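# Move the apple onto the cutting board and press it

## Task

Pick the apple up off the plate and put it down on the exposed wood of the cutting board, away from the knife and the board's edges. Then keep it pressed firmly in place there for a few seconds. The board must stay lying flat on the table and not be flipped. Pressing or gripping the apple hard enough to bruise it counts as failure.

## Robot and tools

ROBOT. Two arms, left_arm and right_arm, each fitted with the same five-finger right hand, so hand axes and sides mean the same thing on both. The hand point sits 0.05 m in front of the palm and 0.15 m out from the wrist flange. Its +z runs along the straight fingers, +y comes out of the palm, and +x goes across the palm away from the thumb. Straight fingers extend 0.06-0.07 m past the point. A bracket on the little-finger side of the wrist sticks out and can strike things. With the palm down, the wrist can hang up to about 0.13 m below the hand point.

FRAMES. Reported positions (m), quat_wxyz and velocities use the scene frame. Its origin is at table-top height, between the arms. +z is up, +x points out over the table, and left_arm is on the +y side. Printed poses may be off by a few centimetres.

ROW FORMAT. Every arm command is a row of 28 numbers, each in [-1, 1]. The first 14 are for the left side, in this order: left_arm dx, dy, dz, rx, ry, rz, then left_gripper little, ring, middle, index, thumb_bend, thumb_turn, force_limit, speed. The last 14 repeat the same layout for right_arm and right_gripper. dx..rz are an offset, not a pose. They count from that arm's current "Hand target" and use that target's own axes. 1.0 equals 0.6 m or 180 degrees, and rx, ry, rz form a single rotation vector. In a list of rows, each row is measured from the same starting Hand target, not from the row before it. Sending six zeros re-commands the current Hand target.

Finger numbers: +1 means open or straight and -1 means closed. For thumb_turn, -1 places the thumb opposite the fingers. force_limit maps linearly from about 0 N at -1 to 10 N at +1 (15 N for the thumb). speed reaches full at +0.48. The hand has no 'no change' value. To leave a hand as it is, resend the last eight hand numbers you sent it. If you have sent none yet, use hand_measured followed by hand_force_limit and hand_speed. For a gentle grip, close with speed at -0.94 or below and a low force_limit. With the thumb turned in, the hand can close around objects roughly 0.035-0.065 m thick.

TOOLS.
- execute_actions {actions, cameras}: with actions=[], it only reports the state plus pictures. [{rows, steps}] runs up to 15 rows, one per step, at 1/30 s each. The final row repeats until steps is reached (default 15, at least 4). [{steps}] alone waits up to 300 steps. The last 4 steps of an action run after its result is taken.
- move {target, speed, blend, stop_force, zero, blocking, cameras}: target is one 28-number row or a list of up to 15 rows. Offsets are counted as above, and every row in the list counts from the same start. speed is in m/s, 0.002 to 3.2, default 0.25. blend is a corner radius in m for lists. stop_force is in N, 4 to 120, and ends an arm's path when its wrist senses that much push against the motion. Do not rely on it while the hand is turning, and leave it out when lifting off something the hand presses on. zero resets the force baseline, and blocking=false returns early. The paths do not avoid obstacles. The result line says how the move ended: done, off_target, moving, held or fault.
- wait {seconds 0-10}: lets time run.
- stop: brakes a running move.
- zoom_image {camera, region [x0,y0,x1,y1]}: enlarges part of the latest image from cam_high, cam_low, cam_left_wrist or cam_right_wrist. All four images are 672x504.
- show_instructions: shows the reference image pages.
- zero_wrist_force {arm}: re-zeroes that wrist's force sensor.
- finished_scene {scene}: ends the current scene and cannot be undone. Call it only once the apple sits still, pressed on the board.

RESULT LINES. Hand target is the pose the next offsets count from. end_effector_position and quat are the measured values. Joint velocities read "within noise" when the arm is still. Wrist force and torque are given in the hand point's axes and show push from a surface. hand_measured, hand_stopped_by (moving/target/force/stalled/fault) and hand_load_n each list six values in motor order. A load near 0 after grasping means the grip was lost. MOTOR HOT warns about overheating.

CAUTIONS. The arms are stiff, so a target even slightly past a firm contact can cause a fault stop. About 150 N of force or too much joint torque stops an arm for 10 s. Press downward gently, using a small stop_force at low speed. The aim is light contact, not bruising force. Keep the arms apart, since collisions between them can end the scene. Never let the apple or the board fall off the table. Do not drop the apple from a height, release it while it is moving, or bump the knife or flip the board. Avoid paths that pass near an arm's own base. Long holds or a stretched-out arm heat the motors.

Each tool is called after "Call:" by a JSON object that holds its "name" and its "arguments", one argument or row to a line.

Reference images:

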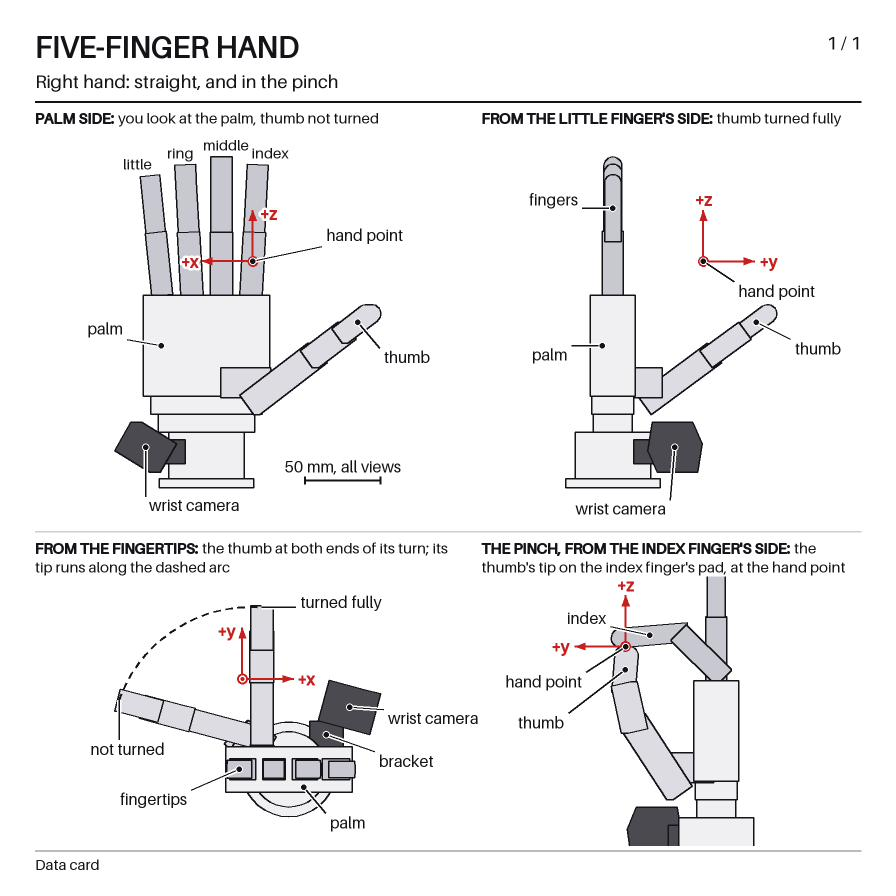

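## Session

Call:
{"name": "execute_actions", "arguments": {
  "actions": [],
  "cameras": ["all"]
}}

Scene clock: 0.00 s of 4800.00 s.
left_arm: end_effector_position=(+0.4499, -0.1769, +0.1789) hand_measured=(+1.000, +1.000, +1.000, +1.000, +1.000, +1.000) hand_load_n=(+0.0, +0.0, +0.0, +0.0, +0.0, +0.0) hand_stopped_by=(target, target, target, target, target, target) hand_force_limit=0.00 hand_speed=-0.80 end_effector_quat_wxyz=(-0.350, -0.127, +0.843, -0.389) | right_arm: end_effector_position=(+0.5304, -0.6831, +0.2820) hand_measured=(+1.000, +1.000, +1.000, +1.000, +1.000, +1.000) hand_load_n=(+0.0, +0.0, +0.0, +0.0, +0.0, +0.0) hand_stopped_by=(target, target, target, target, target, target) hand_force_limit=0.00 hand_speed=-0.80 end_effector_quat_wxyz=(-0.194, +0.166, +0.854, -0.454)
Joint positions: left_arm=[-1.036 -0.723 1.194 0.428 2.525 -3.227] | right_arm=[-0.006 -1.038 1.857 1.496 2.371 -0.874]
Joint velocities: within noise
Joint torques (N m): no reading
Motor temperatures (°C): left_arm=[42 32 39 46 40 38] | right_arm=[39 36 42 31 39 39]
Wrist force (N): no reading
Wrist torque (N m): no reading
Wrist force, peak (N): no reading
Hand target: left_arm +0.4499, -0.1769, +0.1789; -0.350, -0.127, +0.843, -0.389 | right_arm +0.5304, -0.6831, +0.2820; -0.194, +0.166, +0.854, -0.454

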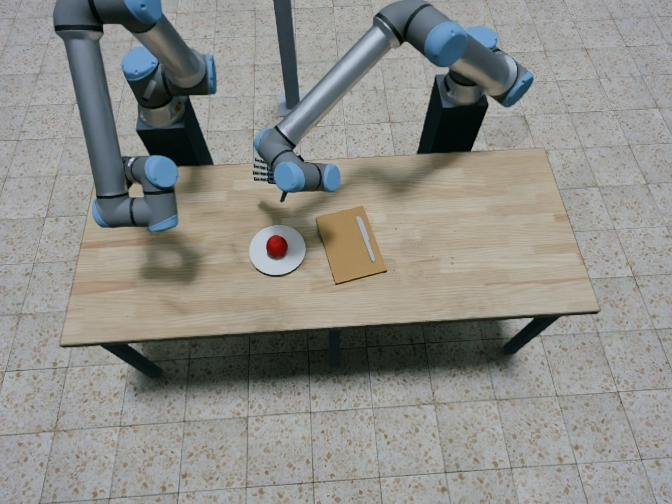

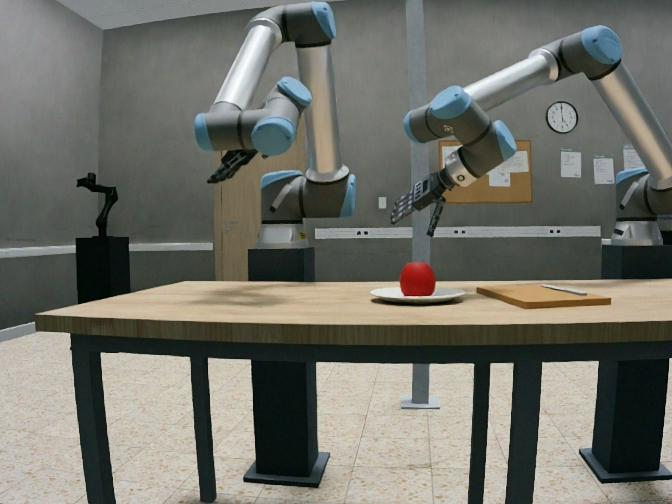

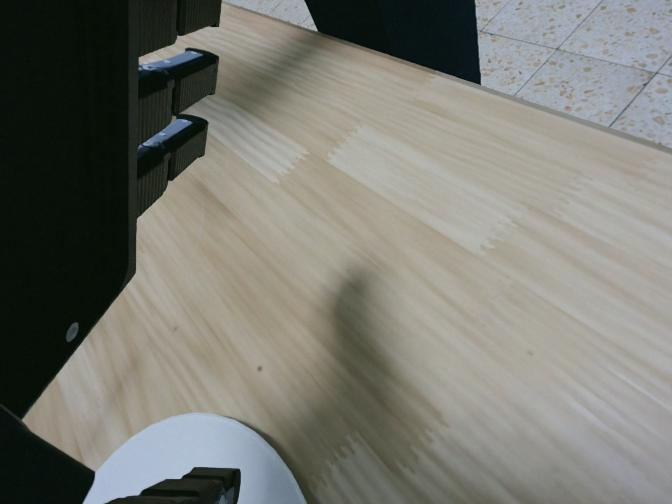

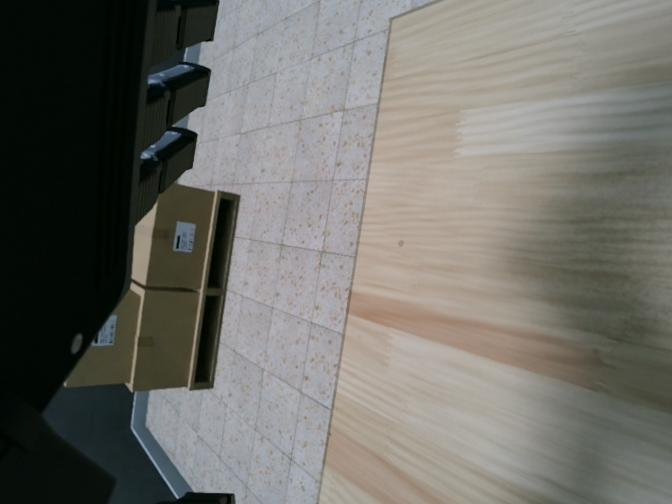

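Call:
{"name": "zoom_image", "arguments": {
  "camera": "cam_high",
  "region": [230, 180, 400, 300]
}}

Call:
{"name": "zoom_image", "arguments": {
  "camera": "cam_low",
  "region": [360, 160, 620, 320]
}}

Scaled by 2.965 from the camera's 672x504 image, which has a finer 960x720 frame.

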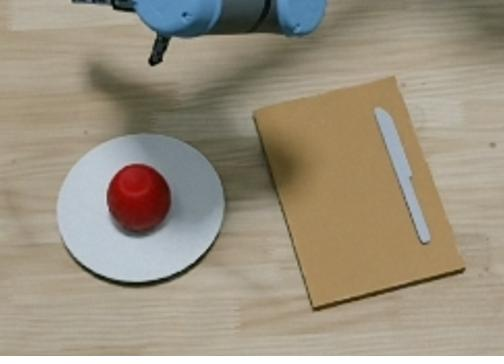

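Scaled by 1.938 from the camera's 672x504 image, which has a finer 960x720 frame.

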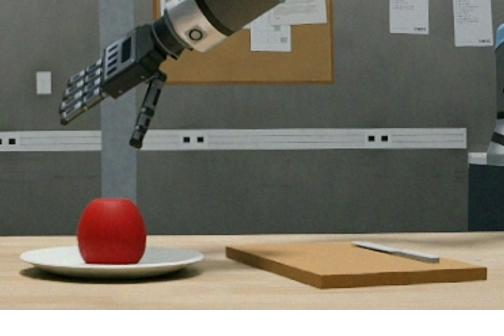

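Call:
{"name": "move", "arguments": {
  "target": [-0.1817,-0.1848,-0.195,0.0023,-0.172,0.1715,1,1,1,1,1,-1,-0.6,0.2,0,0,0,0,0,0,1,1,1,1,1,1,0,-0.8],
  "speed": 0.3
}}

Scene clock: 3.50 s of 4800.00 s.
left_arm: end_effector_position=(+0.6402, -0.1700, +0.2197) hand_measured=(+1.000, +1.000, +1.000, +1.000, +1.000, -1.000) hand_load_n=(+0.0, +0.0, +0.0, +0.0, +0.0, +0.5) hand_stopped_by=(target, target, target, target, target, target) hand_force_limit=-0.60 hand_speed=0.20 end_effector_quat_wxyz=(+0.000, +0.000, +0.906, -0.423) end_effector_velocity=(-0.004, +0.000, -0.001) end_effector_angular_velocity=(+0.002, +0.011, -0.003) | right_arm: end_effector_position=(+0.5304, -0.6831, +0.2820) hand_measured=(+1.000, +1.000, +1.000, +1.000, +1.000, +1.000) hand_load_n=(+0.0, +0.0, +0.0, -0.5, +0.0, +0.0) hand_stopped_by=(target, target, target, target, target, target) hand_force_limit=0.00 hand_speed=-0.80 end_effector_quat_wxyz=(-0.194, +0.166, +0.854, -0.454)
Joint positions: left_arm=[-1.008 -0.792 1.145 0.44 2.017 -2.728] | right_arm=[-0.006 -1.038 1.857 1.496 2.371 -0.874]
Joint velocities: left_arm=[-0.001 0.001 0 0.005 0.006 -0.005] | right_arm=[within noise]
Joint torques (N m): left_arm=[-4.33 -80.78 -31.82 5.08 2.53 -2.18] | right_arm=[0.47 -65.66 -23.96 3.65 1.29 -0.11]
Motor temperatures (°C): left_arm=[42 32 39 46 40 38] | right_arm=[39 36 42 31 39 39]
Wrist force (N): left_arm=[1.3 0.1 0.6] | right_arm=[0.1 0.0 -0.3]
Wrist torque (N m): left_arm=[-0.07 -0.16 0.09] | right_arm=[0.02 -0.01 0.01]
Wrist force, peak (N): left_arm=[1.3 0.1 0.6] | right_arm=[0.1 -0.1 -0.7]
Hand target: left_arm +0.6401, -0.1700, +0.2196; +0.000, +0.000, +0.906, -0.422 | right_arm +0.5304, -0.6831, +0.2820; -0.194, +0.166, +0.854, -0.454
Off the commanded pose: left_arm 0.000 m, 0 deg | right_arm 0.000 m, 0 deg.
Kept back: nothing.
move: done
camera_calibration:
cam_left_wrist: T_world_to_cam=[[-0.286083, 0.601778, -0.745667, 0.453843], [0.804113, 0.573989, 0.154722, -0.45513], [0.521113, -0.555337, -0.648106, -0.174436], [0, 0, 0, 1]] pos_world=[0.586714, -0.108744, 0.295782]

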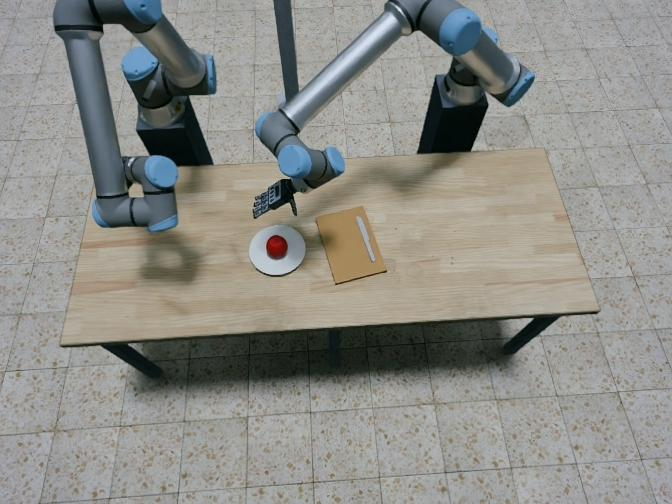

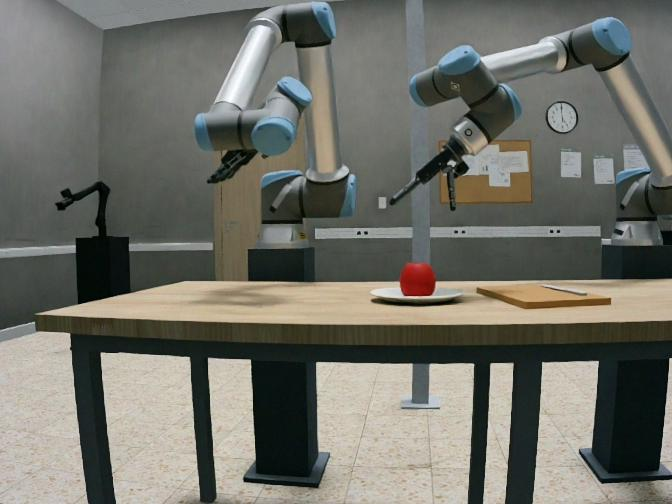

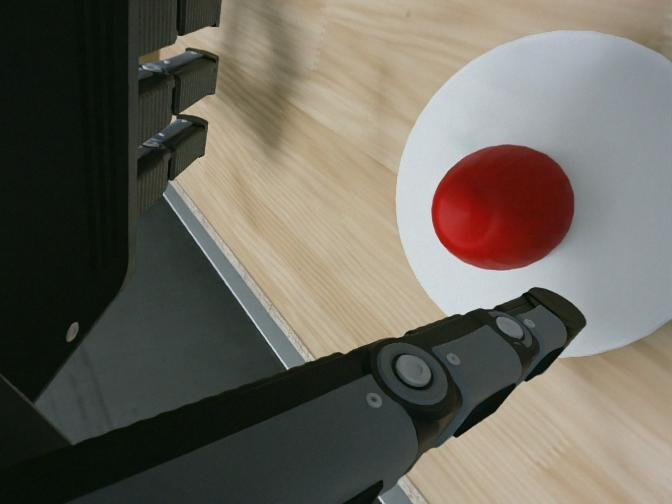

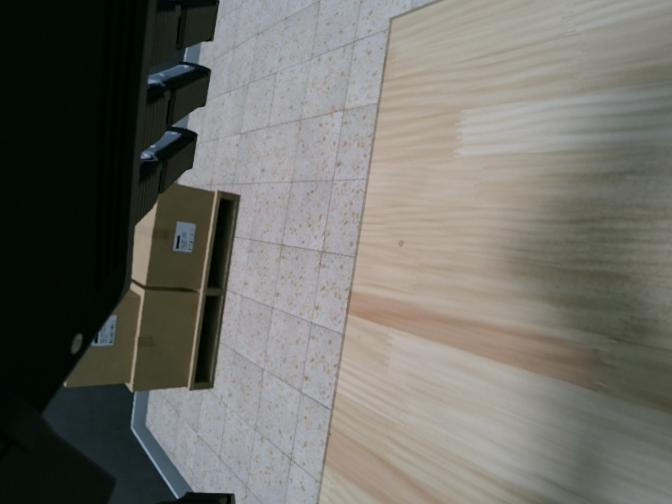

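Call:
{"name": "move", "arguments": {
  "target": [-0.0583,0.0815,0.1207,0,0,0,1,1,1,1,1,-1,-0.6,0.2,0,0,0,0,0,0,1,1,1,1,1,1,0,-0.8],
  "speed": 0.2
}}

Call:
{"name": "zoom_image", "arguments": {
  "camera": "cam_low",
  "region": [360, 160, 620, 320]
}}

Call:
{"name": "zoom_image", "arguments": {
  "camera": "cam_high",
  "region": [230, 180, 400, 300]
}}

Scene clock: 5.07 s of 4800.00 s.
left_arm: end_effector_position=(+0.6751, -0.1940, +0.1357) hand_measured=(+1.000, +1.000, +1.000, +1.000, +1.000, -1.000) hand_load_n=(+0.0, +0.0, +0.0, +0.0, +0.0, +0.0) hand_stopped_by=(target, target, target, target, target, target) hand_force_limit=-0.60 hand_speed=0.20 end_effector_quat_wxyz=(+0.000, +0.000, +0.906, -0.422) | right_arm: end_effector_position=(+0.5304, -0.6831, +0.2820) hand_measured=(+1.000, +1.000, +1.000, +1.000, +1.000, +1.000) hand_load_n=(+0.0, +0.0, +0.0, -0.5, +0.0, -0.5) hand_stopped_by=(target, target, target, target, target, target) hand_force_limit=0.00 hand_speed=-0.80 end_effector_quat_wxyz=(-0.194, +0.166, +0.854, -0.454)
Joint positions: left_arm=[-0.991 -0.662 1.062 0.399 2.029 -2.715] | right_arm=[-0.006 -1.038 1.857 1.496 2.371 -0.874]
Joint velocities: within noise
Joint torques (N m): left_arm=[-10.41 -90.83 -29.8 4.85 -0.35 -1.29] | right_arm=[0.27 -67.54 -24.46 3.87 1.09 -0.28]
Motor temperatures (°C): left_arm=[42 32 39 46 40 38] | right_arm=[39 36 42 31 39 39]
Wrist force (N): left_arm=[1.2 0.5 0.6] | right_arm=[-0.1 -0.3 -0.2]
Wrist torque (N m): left_arm=[-0.05 -0.14 0.08] | right_arm=[-0.05 0.02 -0.02]
Wrist force, peak (N): left_arm=[0.6 1.7 2.0] | right_arm=[0.0 -0.5 -0.4]
Hand target: left_arm +0.6750, -0.1940, +0.1356; +0.000, +0.000, +0.906, -0.422 | right_arm +0.5304, -0.6831, +0.2820; -0.194, +0.166, +0.854, -0.454
Off the commanded pose: left_arm 0.000 m, 0 deg | right_arm 0.000 m, 0 deg.
Kept back: nothing.
move: done
camera_calibration:
cam_left_wrist: T_world_to_cam=[[-0.286049, 0.601829, -0.745639, 0.415642], [0.804172, 0.573908, 0.154715, -0.456547], [0.521041, -0.555366, -0.64814, -0.260396], [0, 0, 0, 1]] pos_world=[0.621713, -0.132744, 0.211781]

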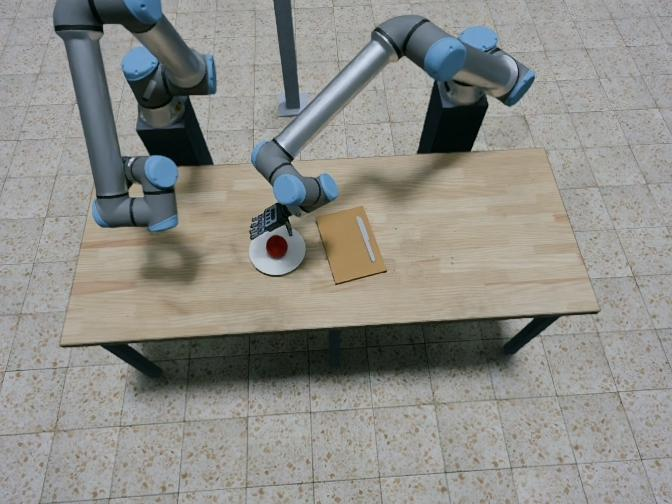

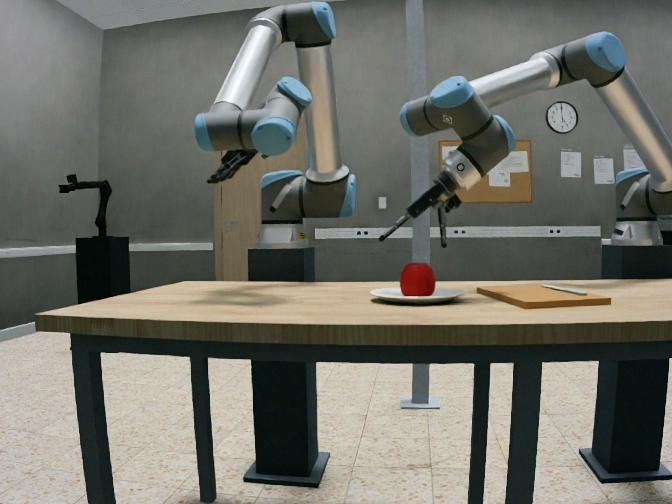

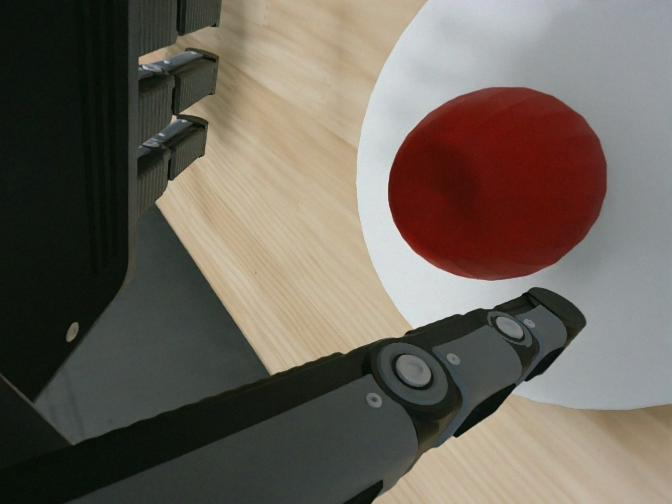

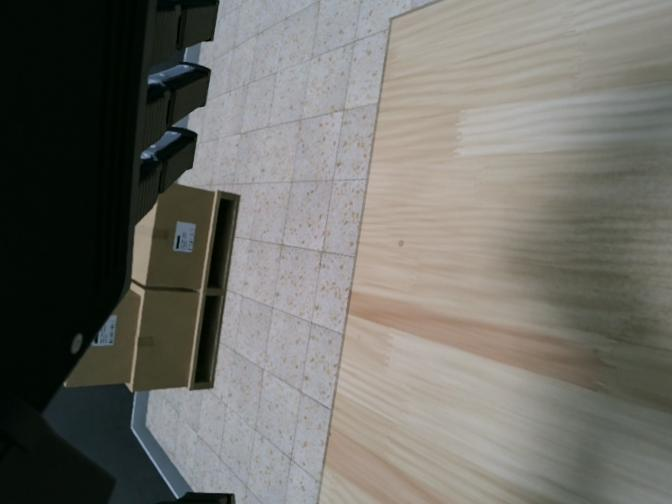

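Scaled by 1.938 from the camera's 672x504 image, which has a finer 960x720 frame.

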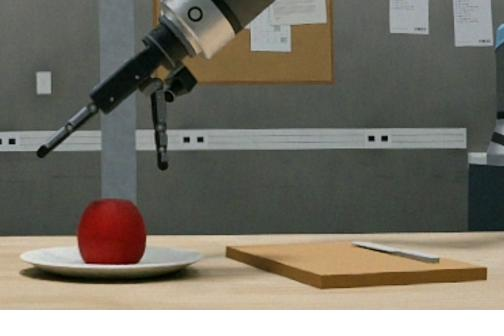

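Scaled by 2.965 from the camera's 672x504 image, which has a finer 960x720 frame.

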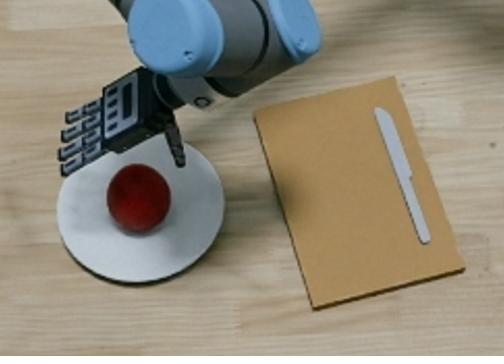

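Call:
{"name": "move", "arguments": {
  "target": [-0.005,0.1038,0.0915,0,0,0,1,1,1,1,1,-1,-0.6,0.2,0,0,0,0,0,0,1,1,1,1,1,1,0,-0.8],
  "speed": 0.1,
  "stop_force": 6
}}

Call:
{"name": "zoom_image", "arguments": {
  "camera": "cam_low",
  "region": [360, 160, 620, 320]
}}

Call:
{"name": "zoom_image", "arguments": {
  "camera": "cam_high",
  "region": [230, 180, 400, 300]
}}

Scene clock: 7.23 s of 4800.00 s.
left_arm: end_effector_position=(+0.6780, -0.1960, +0.0525) hand_measured=(+1.000, +1.000, +1.000, +1.000, +1.000, -1.000) hand_load_n=(+0.0, +0.0, +0.0, +0.0, +0.0, +0.0) hand_stopped_by=(target, target, target, target, target, target) hand_force_limit=-0.60 hand_speed=0.20 end_effector_quat_wxyz=(+0.000, +0.000, +0.906, -0.422) | right_arm: end_effector_position=(+0.5304, -0.6831, +0.2820) hand_measured=(+1.000, +1.000, +1.000, +1.000, +1.000, +1.000) hand_load_n=(+0.0, +0.0, +0.0, -0.5, +0.0, +0.0) hand_stopped_by=(target, target, target, target, target, target) hand_force_limit=0.00 hand_speed=-0.80 end_effector_quat_wxyz=(-0.194, +0.166, +0.854, -0.454)
Joint positions: left_arm=[-0.99 -0.589 1.08 0.308 2.03 -2.714] | right_arm=[-0.006 -1.038 1.857 1.496 2.371 -0.874]
Joint velocities: within noise
Joint torques (N m): left_arm=[12.94 -107.41 -39.9 5.06 2.44 0.18] | right_arm=[1.54 -65.92 -25.02 3.91 1.04 -0.03]
Motor temperatures (°C): left_arm=[42 32 39 46 40 38] | right_arm=[39 36 42 31 39 39]
Wrist force (N): left_arm=[1.2 0.3 0.2] | right_arm=[0.2 0.1 -0.3]
Wrist torque (N m): left_arm=[-0.02 -0.15 0.09] | right_arm=[0.04 -0.01 0.01]
Wrist force, peak (N): left_arm=[1.1 1.4 1.1] | right_arm=[-0.4 0.2 -0.5]
Hand target: left_arm +0.6780, -0.1960, +0.0526; +0.000, +0.000, +0.906, -0.422 | right_arm +0.5304, -0.6831, +0.2820; -0.194, +0.166, +0.854, -0.454
Off the commanded pose: left_arm 0.000 m, 0 deg | right_arm 0.000 m, 0 deg.
Kept back: nothing.
move: done
camera_calibration:
cam_left_wrist: T_world_to_cam=[[-0.286151, 0.601977, -0.745481, 0.355776], [0.804208, 0.573861, 0.154701, -0.444901], [0.520929, -0.555254, -0.648326, -0.316771], [0, 0, 0, 1]] pos_world=[0.624614, -0.134745, 0.12868]

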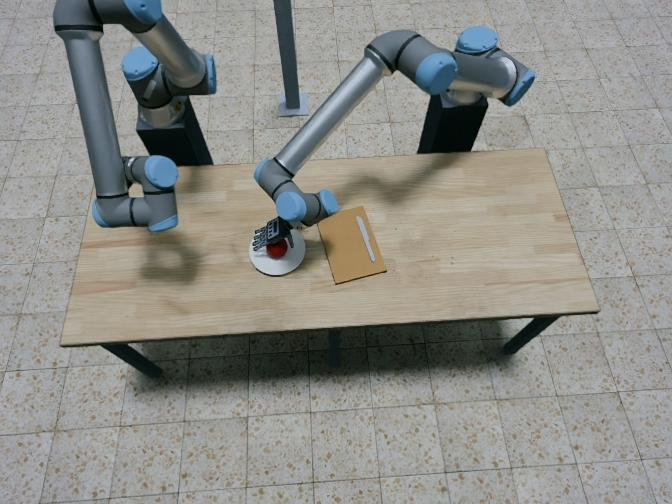

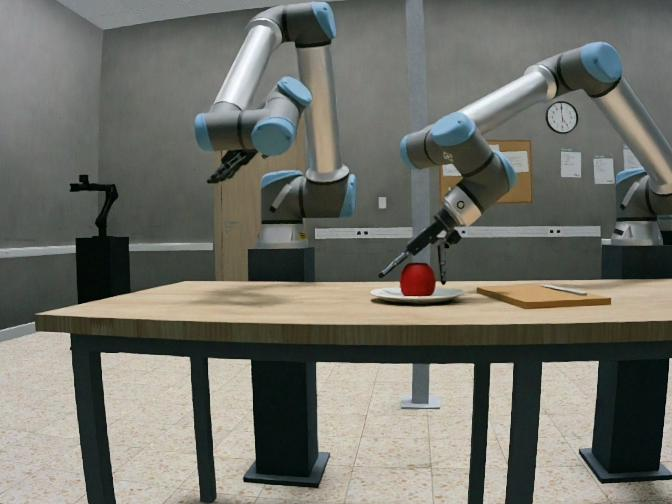

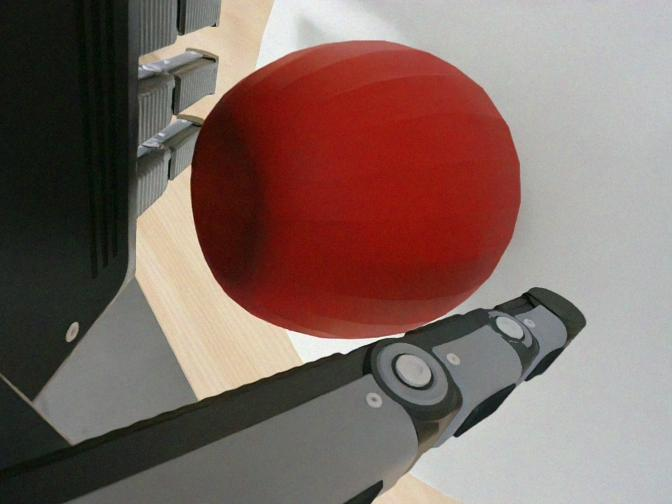

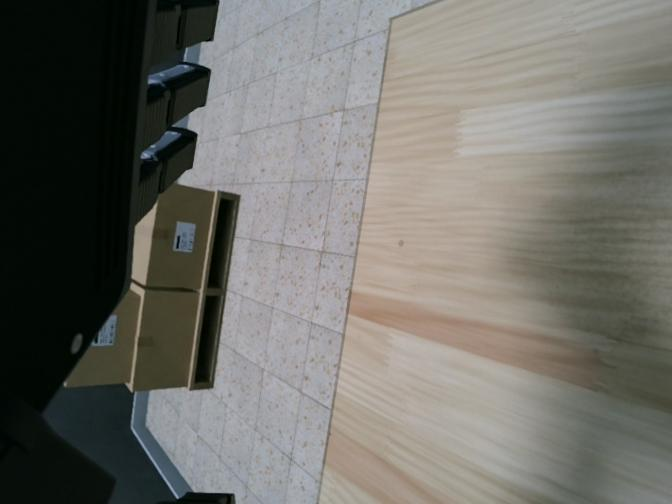

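Scaled by 1.938 from the camera's 672x504 image, which has a finer 960x720 frame.

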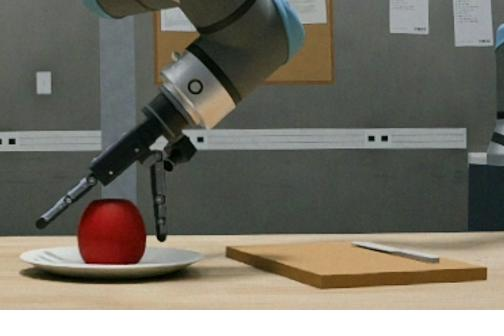

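Scaled by 2.965 from the camera's 672x504 image, which has a finer 960x720 frame.

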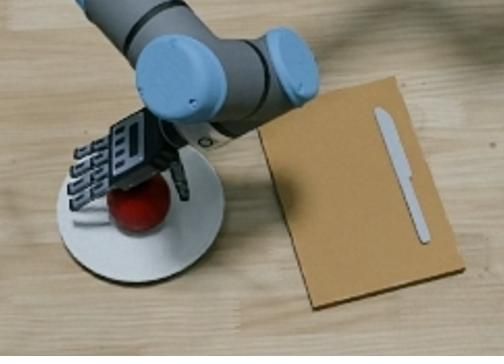

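Call:
{"name": "move", "arguments": {
  "target": [0,0,0,0,0,0,1,0.8,0.65,0.65,1,-1,-0.6,-0.3,0,0,0,0,0,0,1,1,1,1,1,1,0,-0.8]
}}

Call:
{"name": "zoom_image", "arguments": {
  "camera": "cam_low",
  "region": [360, 160, 620, 320]
}}

Call:
{"name": "zoom_image", "arguments": {
  "camera": "cam_high",
  "region": [230, 180, 400, 300]
}}

Scene clock: 8.00 s of 4800.00 s.
left_arm: end_effector_position=(+0.6780, -0.1960, +0.0526) hand_measured=(+1.000, +0.800, +0.650, +0.650, +1.000, -1.000) hand_load_n=(+0.0, +0.0, +0.0, +0.0, +0.0, +0.0) hand_stopped_by=(target, target, target, target, target, target) hand_force_limit=-0.60 hand_speed=-0.30 end_effector_quat_wxyz=(+0.000, +0.000, +0.906, -0.422) | right_arm: end_effector_position=(+0.5304, -0.6831, +0.2820) hand_measured=(+1.000, +1.000, +1.000, +1.000, +1.000, +1.000) hand_load_n=(+0.0, +0.0, +0.0, +0.0, +0.0, +0.0) hand_stopped_by=(target, target, target, target, target, target) hand_force_limit=0.00 hand_speed=-0.80 end_effector_quat_wxyz=(-0.194, +0.166, +0.854, -0.454)
Joint positions: left_arm=[-0.99 -0.589 1.08 0.308 2.03 -2.714] | right_arm=[-0.006 -1.038 1.857 1.496 2.371 -0.874]
Joint velocities: within noise
Joint torques (N m): left_arm=[7.5 -108.04 -38.26 3.79 1.34 -0.47] | right_arm=[-1.02 -63.87 -25.43 3.83 1.35 -0.66]
Motor temperatures (°C): left_arm=[42 32 39 46 40 38] | right_arm=[39 36 42 31 39 39]
Wrist force (N): left_arm=[0.9 -0.1 0.6] | right_arm=[0.0 -0.1 -0.1]
Wrist torque (N m): left_arm=[-0.10 -0.12 0.06] | right_arm=[-0.02 0.00 0.00]
Wrist force, peak (N): left_arm=[1.5 0.4 0.4] | right_arm=[0.4 0.2 -0.6]
Hand target: left_arm +0.6780, -0.1960, +0.0526; +0.000, +0.000, +0.906, -0.422 | right_arm +0.5304, -0.6831, +0.2820; -0.194, +0.166, +0.854, -0.454
Off the commanded pose: left_arm 0.000 m, 0 deg | right_arm 0.000 m, 0 deg.
Kept back: nothing.
move: done
camera_calibration:
cam_left_wrist: T_world_to_cam=[[-0.286151, 0.601977, -0.745481, 0.355776], [0.804208, 0.573861, 0.154701, -0.444901], [0.520929, -0.555254, -0.648326, -0.316771], [0, 0, 0, 1]] pos_world=[0.624614, -0.134745, 0.12868]

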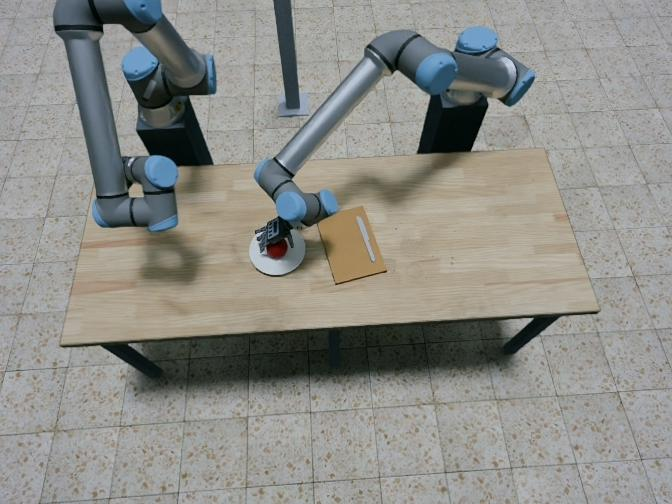

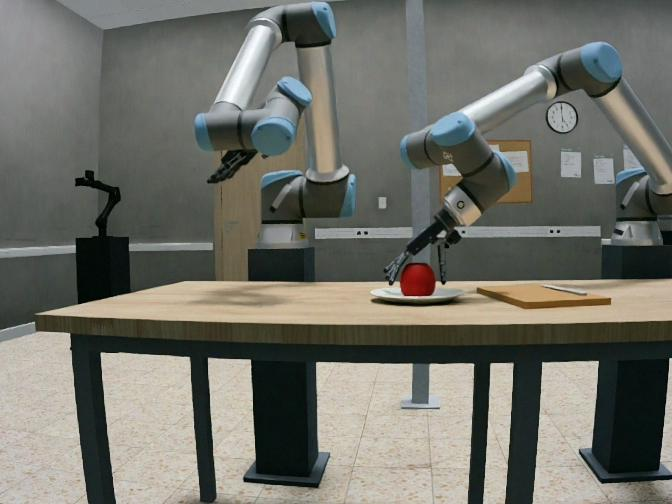

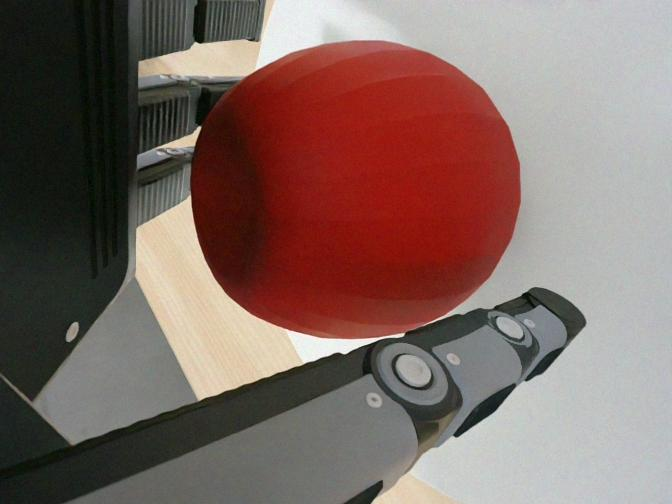

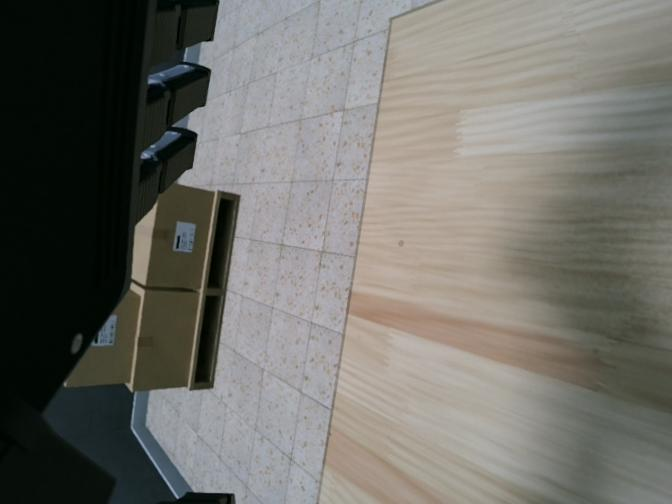

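Scaled by 1.938 from the camera's 672x504 image, which has a finer 960x720 frame.

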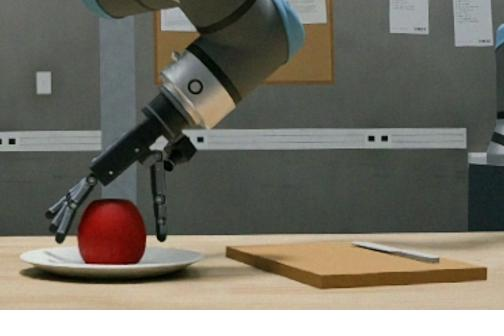

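Scaled by 2.965 from the camera's 672x504 image, which has a finer 960x720 frame.

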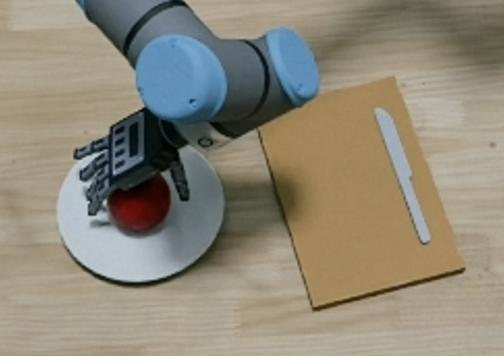

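Call:
{"name": "execute_actions", "arguments": {
  "actions": [
    {"rows":[[0,0,0,0,0,0,1,0.65,0.2,0.2,0.6,-1,-0.7,-0.94,0,0,0,0,0,0,1,1,1,1,1,1,0,-0.8]],"steps":4}
  ]
}}

Call:
{"name": "wait", "arguments": {
  "seconds": 4
}}

Call:
{"name": "zoom_image", "arguments": {
  "camera": "cam_low",
  "region": [360, 160, 620, 320]
}}

Call:
{"name": "zoom_image", "arguments": {
  "camera": "cam_high",
  "region": [230, 180, 400, 300]
}}

Scene clock: 8.20 s of 4800.00 s.
left_arm: end_effector_position=(+0.6780, -0.1960, +0.0526) hand_measured=(+1.000, +0.800, +0.650, +0.650, +1.000, -1.000) hand_load_n=(+0.0, +0.0, -0.5, +0.0, +0.0, +0.0) hand_stopped_by=(target, target, target, target, target, target) hand_force_limit=-0.60 hand_speed=-0.30 end_effector_quat_wxyz=(+0.000, +0.000, +0.906, -0.422) | right_arm: end_effector_position=(+0.5304, -0.6831, +0.2820) hand_measured=(+1.000, +1.000, +1.000, +1.000, +1.000, +1.000) hand_load_n=(+0.0, -0.5, +0.0, +0.0, +0.0, +0.0) hand_stopped_by=(target, target, target, target, target, target) hand_force_limit=0.00 hand_speed=-0.80 end_effector_quat_wxyz=(-0.194, +0.166, +0.854, -0.454)
Joint positions: left_arm=[-0.99 -0.589 1.08 0.308 2.03 -2.714] | right_arm=[-0.006 -1.038 1.857 1.496 2.371 -0.874]
Joint velocities: within noise
Joint torques (N m): left_arm=[6.25 -108.65 -37.47 3.7 1.24 -0.55] | right_arm=[-2.23 -66.48 -25.41 3.79 1.35 -0.4]
Motor temperatures (°C): left_arm=[42 32 39 46 40 38] | right_arm=[39 36 42 31 39 39]
Wrist force (N): left_arm=[1.4 0.3 0.4] | right_arm=[0.2 -0.1 -0.2]
Wrist torque (N m): left_arm=[-0.03 -0.18 0.09] | right_arm=[0.00 -0.02 0.00]
Wrist force, peak (N): left_arm=[1.5 0.1 0.4] | right_arm=[0.1 0.2 -0.5]
Hand target: left_arm +0.6780, -0.1960, +0.0526; +0.000, +0.000, +0.906, -0.422 | right_arm +0.5304, -0.6831, +0.2820; -0.194, +0.166, +0.854, -0.454
Kept back: the last 4 steps of this action.
Steps of this call (1-6: nothing new was sent). Readings (end_effector_position of left_arm | right_arm; what the end effector reports):
1: (+0.6780, -0.1960, +0.0526) | (+0.5304, -0.6831, +0.2820) | left_arm hand_measured=(+1.000, +0.800, +0.650, +0.650, +1.000, -1.000) hand_load_n=(+0.0, +0.0, +0.0, +0.0, +0.0, +0.0) hand_stopped_by=(target, target, target, target, target, target) hand_force_limit=-0.60 hand_speed=-0.30 | right_arm hand_measured=(+1.000, +1.000, +1.000, +1.000, +1.000, +1.000) hand_load_n=(+0.0, +0.0, +0.0, +0.0, +0.5, -0.5) hand_stopped_by=(target, target, target, target, target, target) hand_force_limit=0.00 hand_speed=-0.80
2: (+0.6780, -0.1960, +0.0526) | (+0.5304, -0.6831, +0.2820) | left_arm hand_measured=(+1.000, +0.800, +0.650, +0.650, +1.000, -1.000) hand_load_n=(+0.0, +0.5, +0.0, +0.0, +0.0, +0.0) hand_stopped_by=(target, target, target, target, target, target) hand_force_limit=-0.60 hand_speed=-0.30 | right_arm hand_measured=(+1.000, +1.000, +1.000, +1.000, +1.000, +1.000) hand_load_n=(+0.0, +0.0, +0.0, +0.0, +0.0, +0.0) hand_stopped_by=(target, target, target, target, target, target) hand_force_limit=0.00 hand_speed=-0.80
4: (+0.6780, -0.1960, +0.0526) | (+0.5304, -0.6831, +0.2820) | left_arm hand_measured=(+1.000, +0.800, +0.650, +0.650, +1.000, -1.000) hand_load_n=(+0.0, +0.0, +0.0, +0.0, +0.0, +0.5) hand_stopped_by=(target, target, target, target, target, target) hand_force_limit=-0.60 hand_speed=-0.30 | right_arm hand_measured=(+1.000, +1.000, +1.000, +1.000, +1.000, +1.000) hand_load_n=(+0.0, +0.0, +0.0, +0.0, +0.0, +0.0) hand_stopped_by=(target, target, target, target, target, target) hand_force_limit=0.00 hand_speed=-0.80
6: the state above

Scene clock: 12.33 s of 4800.00 s.
left_arm: end_effector_position=(+0.6780, -0.1960, +0.0526) hand_measured=(+1.000, +0.650, +0.464, +0.414, +0.846, -1.000) hand_load_n=(+0.0, +0.0, +0.0, +1.0, +2.0, +0.0) hand_stopped_by=(target, target, force, force, force, target) hand_force_limit=-0.70 hand_speed=-0.94 end_effector_quat_wxyz=(+0.000, +0.000, +0.906, -0.422) | right_arm: end_effector_position=(+0.5304, -0.6831, +0.2820) hand_measured=(+1.000, +1.000, +1.000, +1.000, +1.000, +1.000) hand_load_n=(+0.0, -0.5, +0.0, +0.0, +0.0, +0.0) hand_stopped_by=(target, target, target, target, target, target) hand_force_limit=0.00 hand_speed=-0.80 end_effector_quat_wxyz=(-0.194, +0.166, +0.854, -0.454)
Joint positions: left_arm=[-0.99 -0.589 1.08 0.308 2.03 -2.714] | right_arm=[-0.006 -1.038 1.857 1.496 2.371 -0.874]
Joint velocities: within noise
Joint torques (N m): left_arm=[-4.86 -91.7 -31.1 1.32 0.22 -0.39] | right_arm=[0.19 -65.61 -24.96 3.92 1.05 0.04]
Motor temperatures (°C): left_arm=[42 32 39 46 40 38] | right_arm=[39 36 42 31 39 39]
Wrist force (N): left_arm=[0.9 0.1 -0.9] | right_arm=[-0.2 0.0 -0.3]
Wrist torque (N m): left_arm=[0.01 -0.11 0.07] | right_arm=[0.02 0.05 -0.01]
Wrist force, peak (N): left_arm=[1.5 -1.8 0.5] | right_arm=[0.2 0.6 -0.9]
Hand target: left_arm +0.6780, -0.1960, +0.0526; +0.000, +0.000, +0.906, -0.422 | right_arm +0.5304, -0.6831, +0.2820; -0.194, +0.166, +0.854, -0.454
Off the commanded pose: left_arm 0.000 m, 0 deg | right_arm 0.000 m, 0 deg.
Steps of this call (1-4: your previous action's last 4; 5-124: nothing new was sent). Readings (end_effector_position of left_arm | right_arm; what the end effector reports):
1: (+0.6780, -0.1960, +0.0526) | (+0.5304, -0.6831, +0.2820) | left_arm hand_measured=(+1.000, +0.800, +0.650, +0.650, +1.000, -1.000) hand_load_n=(+0.0, +0.0, +0.0, +0.0, +0.0, +0.0) hand_stopped_by=(target, moving, moving, moving, moving, target) hand_force_limit=-0.70 hand_speed=-0.94 | right_arm hand_measured=(+1.000, +1.000, +1.000, +1.000, +1.000, +1.000) hand_load_n=(+0.0, +0.0, +0.0, +0.0, +0.0, +0.0) hand_stopped_by=(target, target, target, target, target, target) hand_force_limit=0.00 hand_speed=-0.80
2: (+0.6780, -0.1960, +0.0526) | (+0.5304, -0.6831, +0.2820) | left_arm hand_measured=(+1.000, +0.800, +0.650, +0.650, +1.000, -1.000) hand_load_n=(+0.0, +0.0, +0.0, +0.0, +0.0, +0.0) hand_stopped_by=(target, moving, moving, moving, moving, target) hand_force_limit=-0.70 hand_speed=-0.94 | right_arm hand_measured=(+1.000, +1.000, +1.000, +1.000, +1.000, +1.000) hand_load_n=(+0.5, +0.0, +0.0, +0.0, +0.0, +0.0) hand_stopped_by=(target, target, target, target, target, target) hand_force_limit=0.00 hand_speed=-0.80
4: (+0.6780, -0.1960, +0.0526) | (+0.5304, -0.6831, +0.2820) | left_arm hand_measured=(+1.000, +0.794, +0.644, +0.644, +0.998, -1.000) hand_load_n=(+0.0, +0.0, +0.0, +0.0, +0.0, -0.5) hand_stopped_by=(target, moving, moving, moving, moving, target) hand_force_limit=-0.70 hand_speed=-0.94 | right_arm hand_measured=(+1.000, +1.000, +1.000, +1.000, +1.000, +1.000) hand_load_n=(+0.0, +0.0, +0.0, +0.0, -0.5, -0.5) hand_stopped_by=(target, target, target, target, target, target) hand_force_limit=0.00 hand_speed=-0.80
8: (+0.6780, -0.1960, +0.0526) | (+0.5304, -0.6831, +0.2820) | left_arm hand_measured=(+1.000, +0.772, +0.622, +0.622, +0.986, -1.000) hand_load_n=(+0.0, +0.0, +0.0, -0.5, +0.0, +0.5) hand_stopped_by=(target, moving, moving, moving, moving, target) hand_force_limit=-0.70 hand_speed=-0.94 | right_arm hand_measured=(+1.000, +1.000, +1.000, +1.000, +1.000, +1.000) hand_load_n=(+0.0, +0.0, +0.0, +0.0, +0.0, +0.0) hand_stopped_by=(target, target, target, target, target, target) hand_force_limit=0.00 hand_speed=-0.80
124: the state above
camera_calibration:
cam_left_wrist: T_world_to_cam=[[-0.286137, 0.601961, -0.745499, 0.355767], [0.804166, 0.573907, 0.154753, -0.444876], [0.521002, -0.555225, -0.648292, -0.316816], [0, 0, 0, 1]] pos_world=[0.624614, -0.134745, 0.12868]

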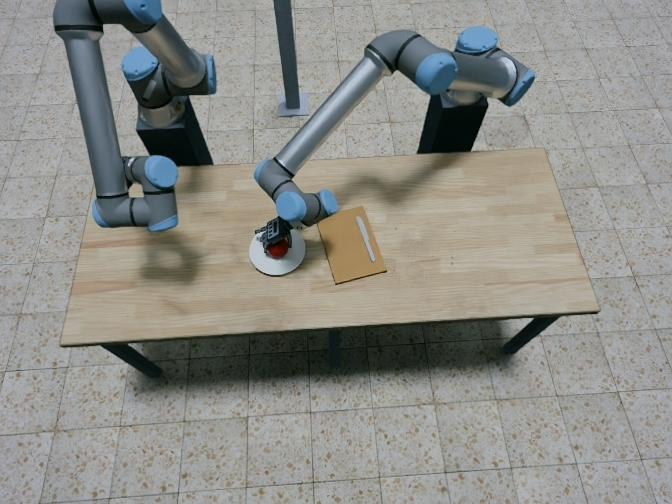

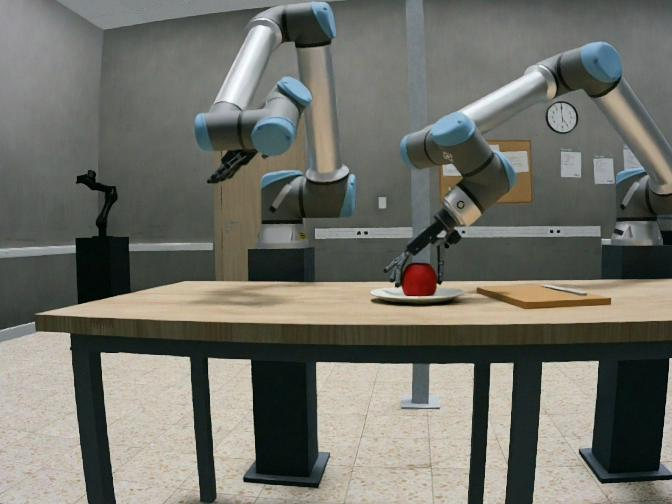

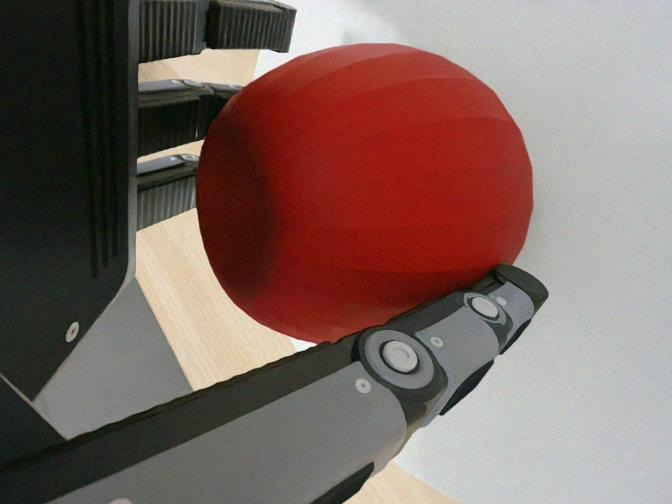

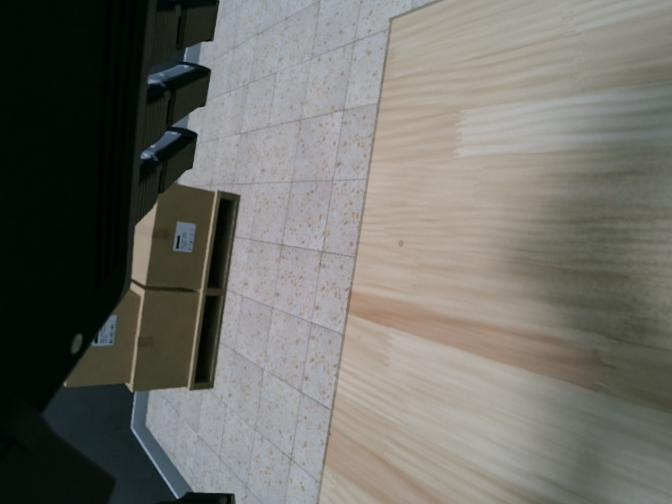

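Scaled by 1.938 from the camera's 672x504 image, which has a finer 960x720 frame.

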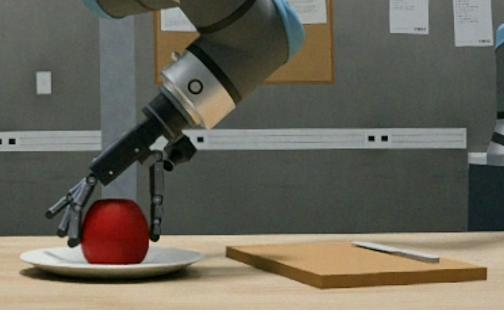

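Scaled by 2.965 from the camera's 672x504 image, which has a finer 960x720 frame.

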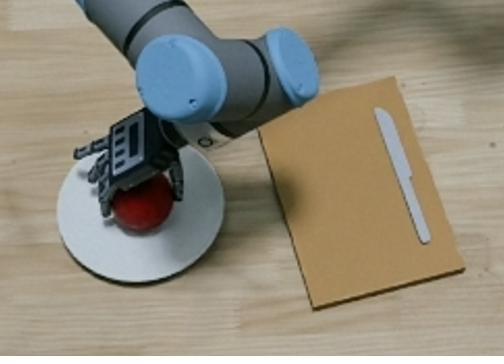

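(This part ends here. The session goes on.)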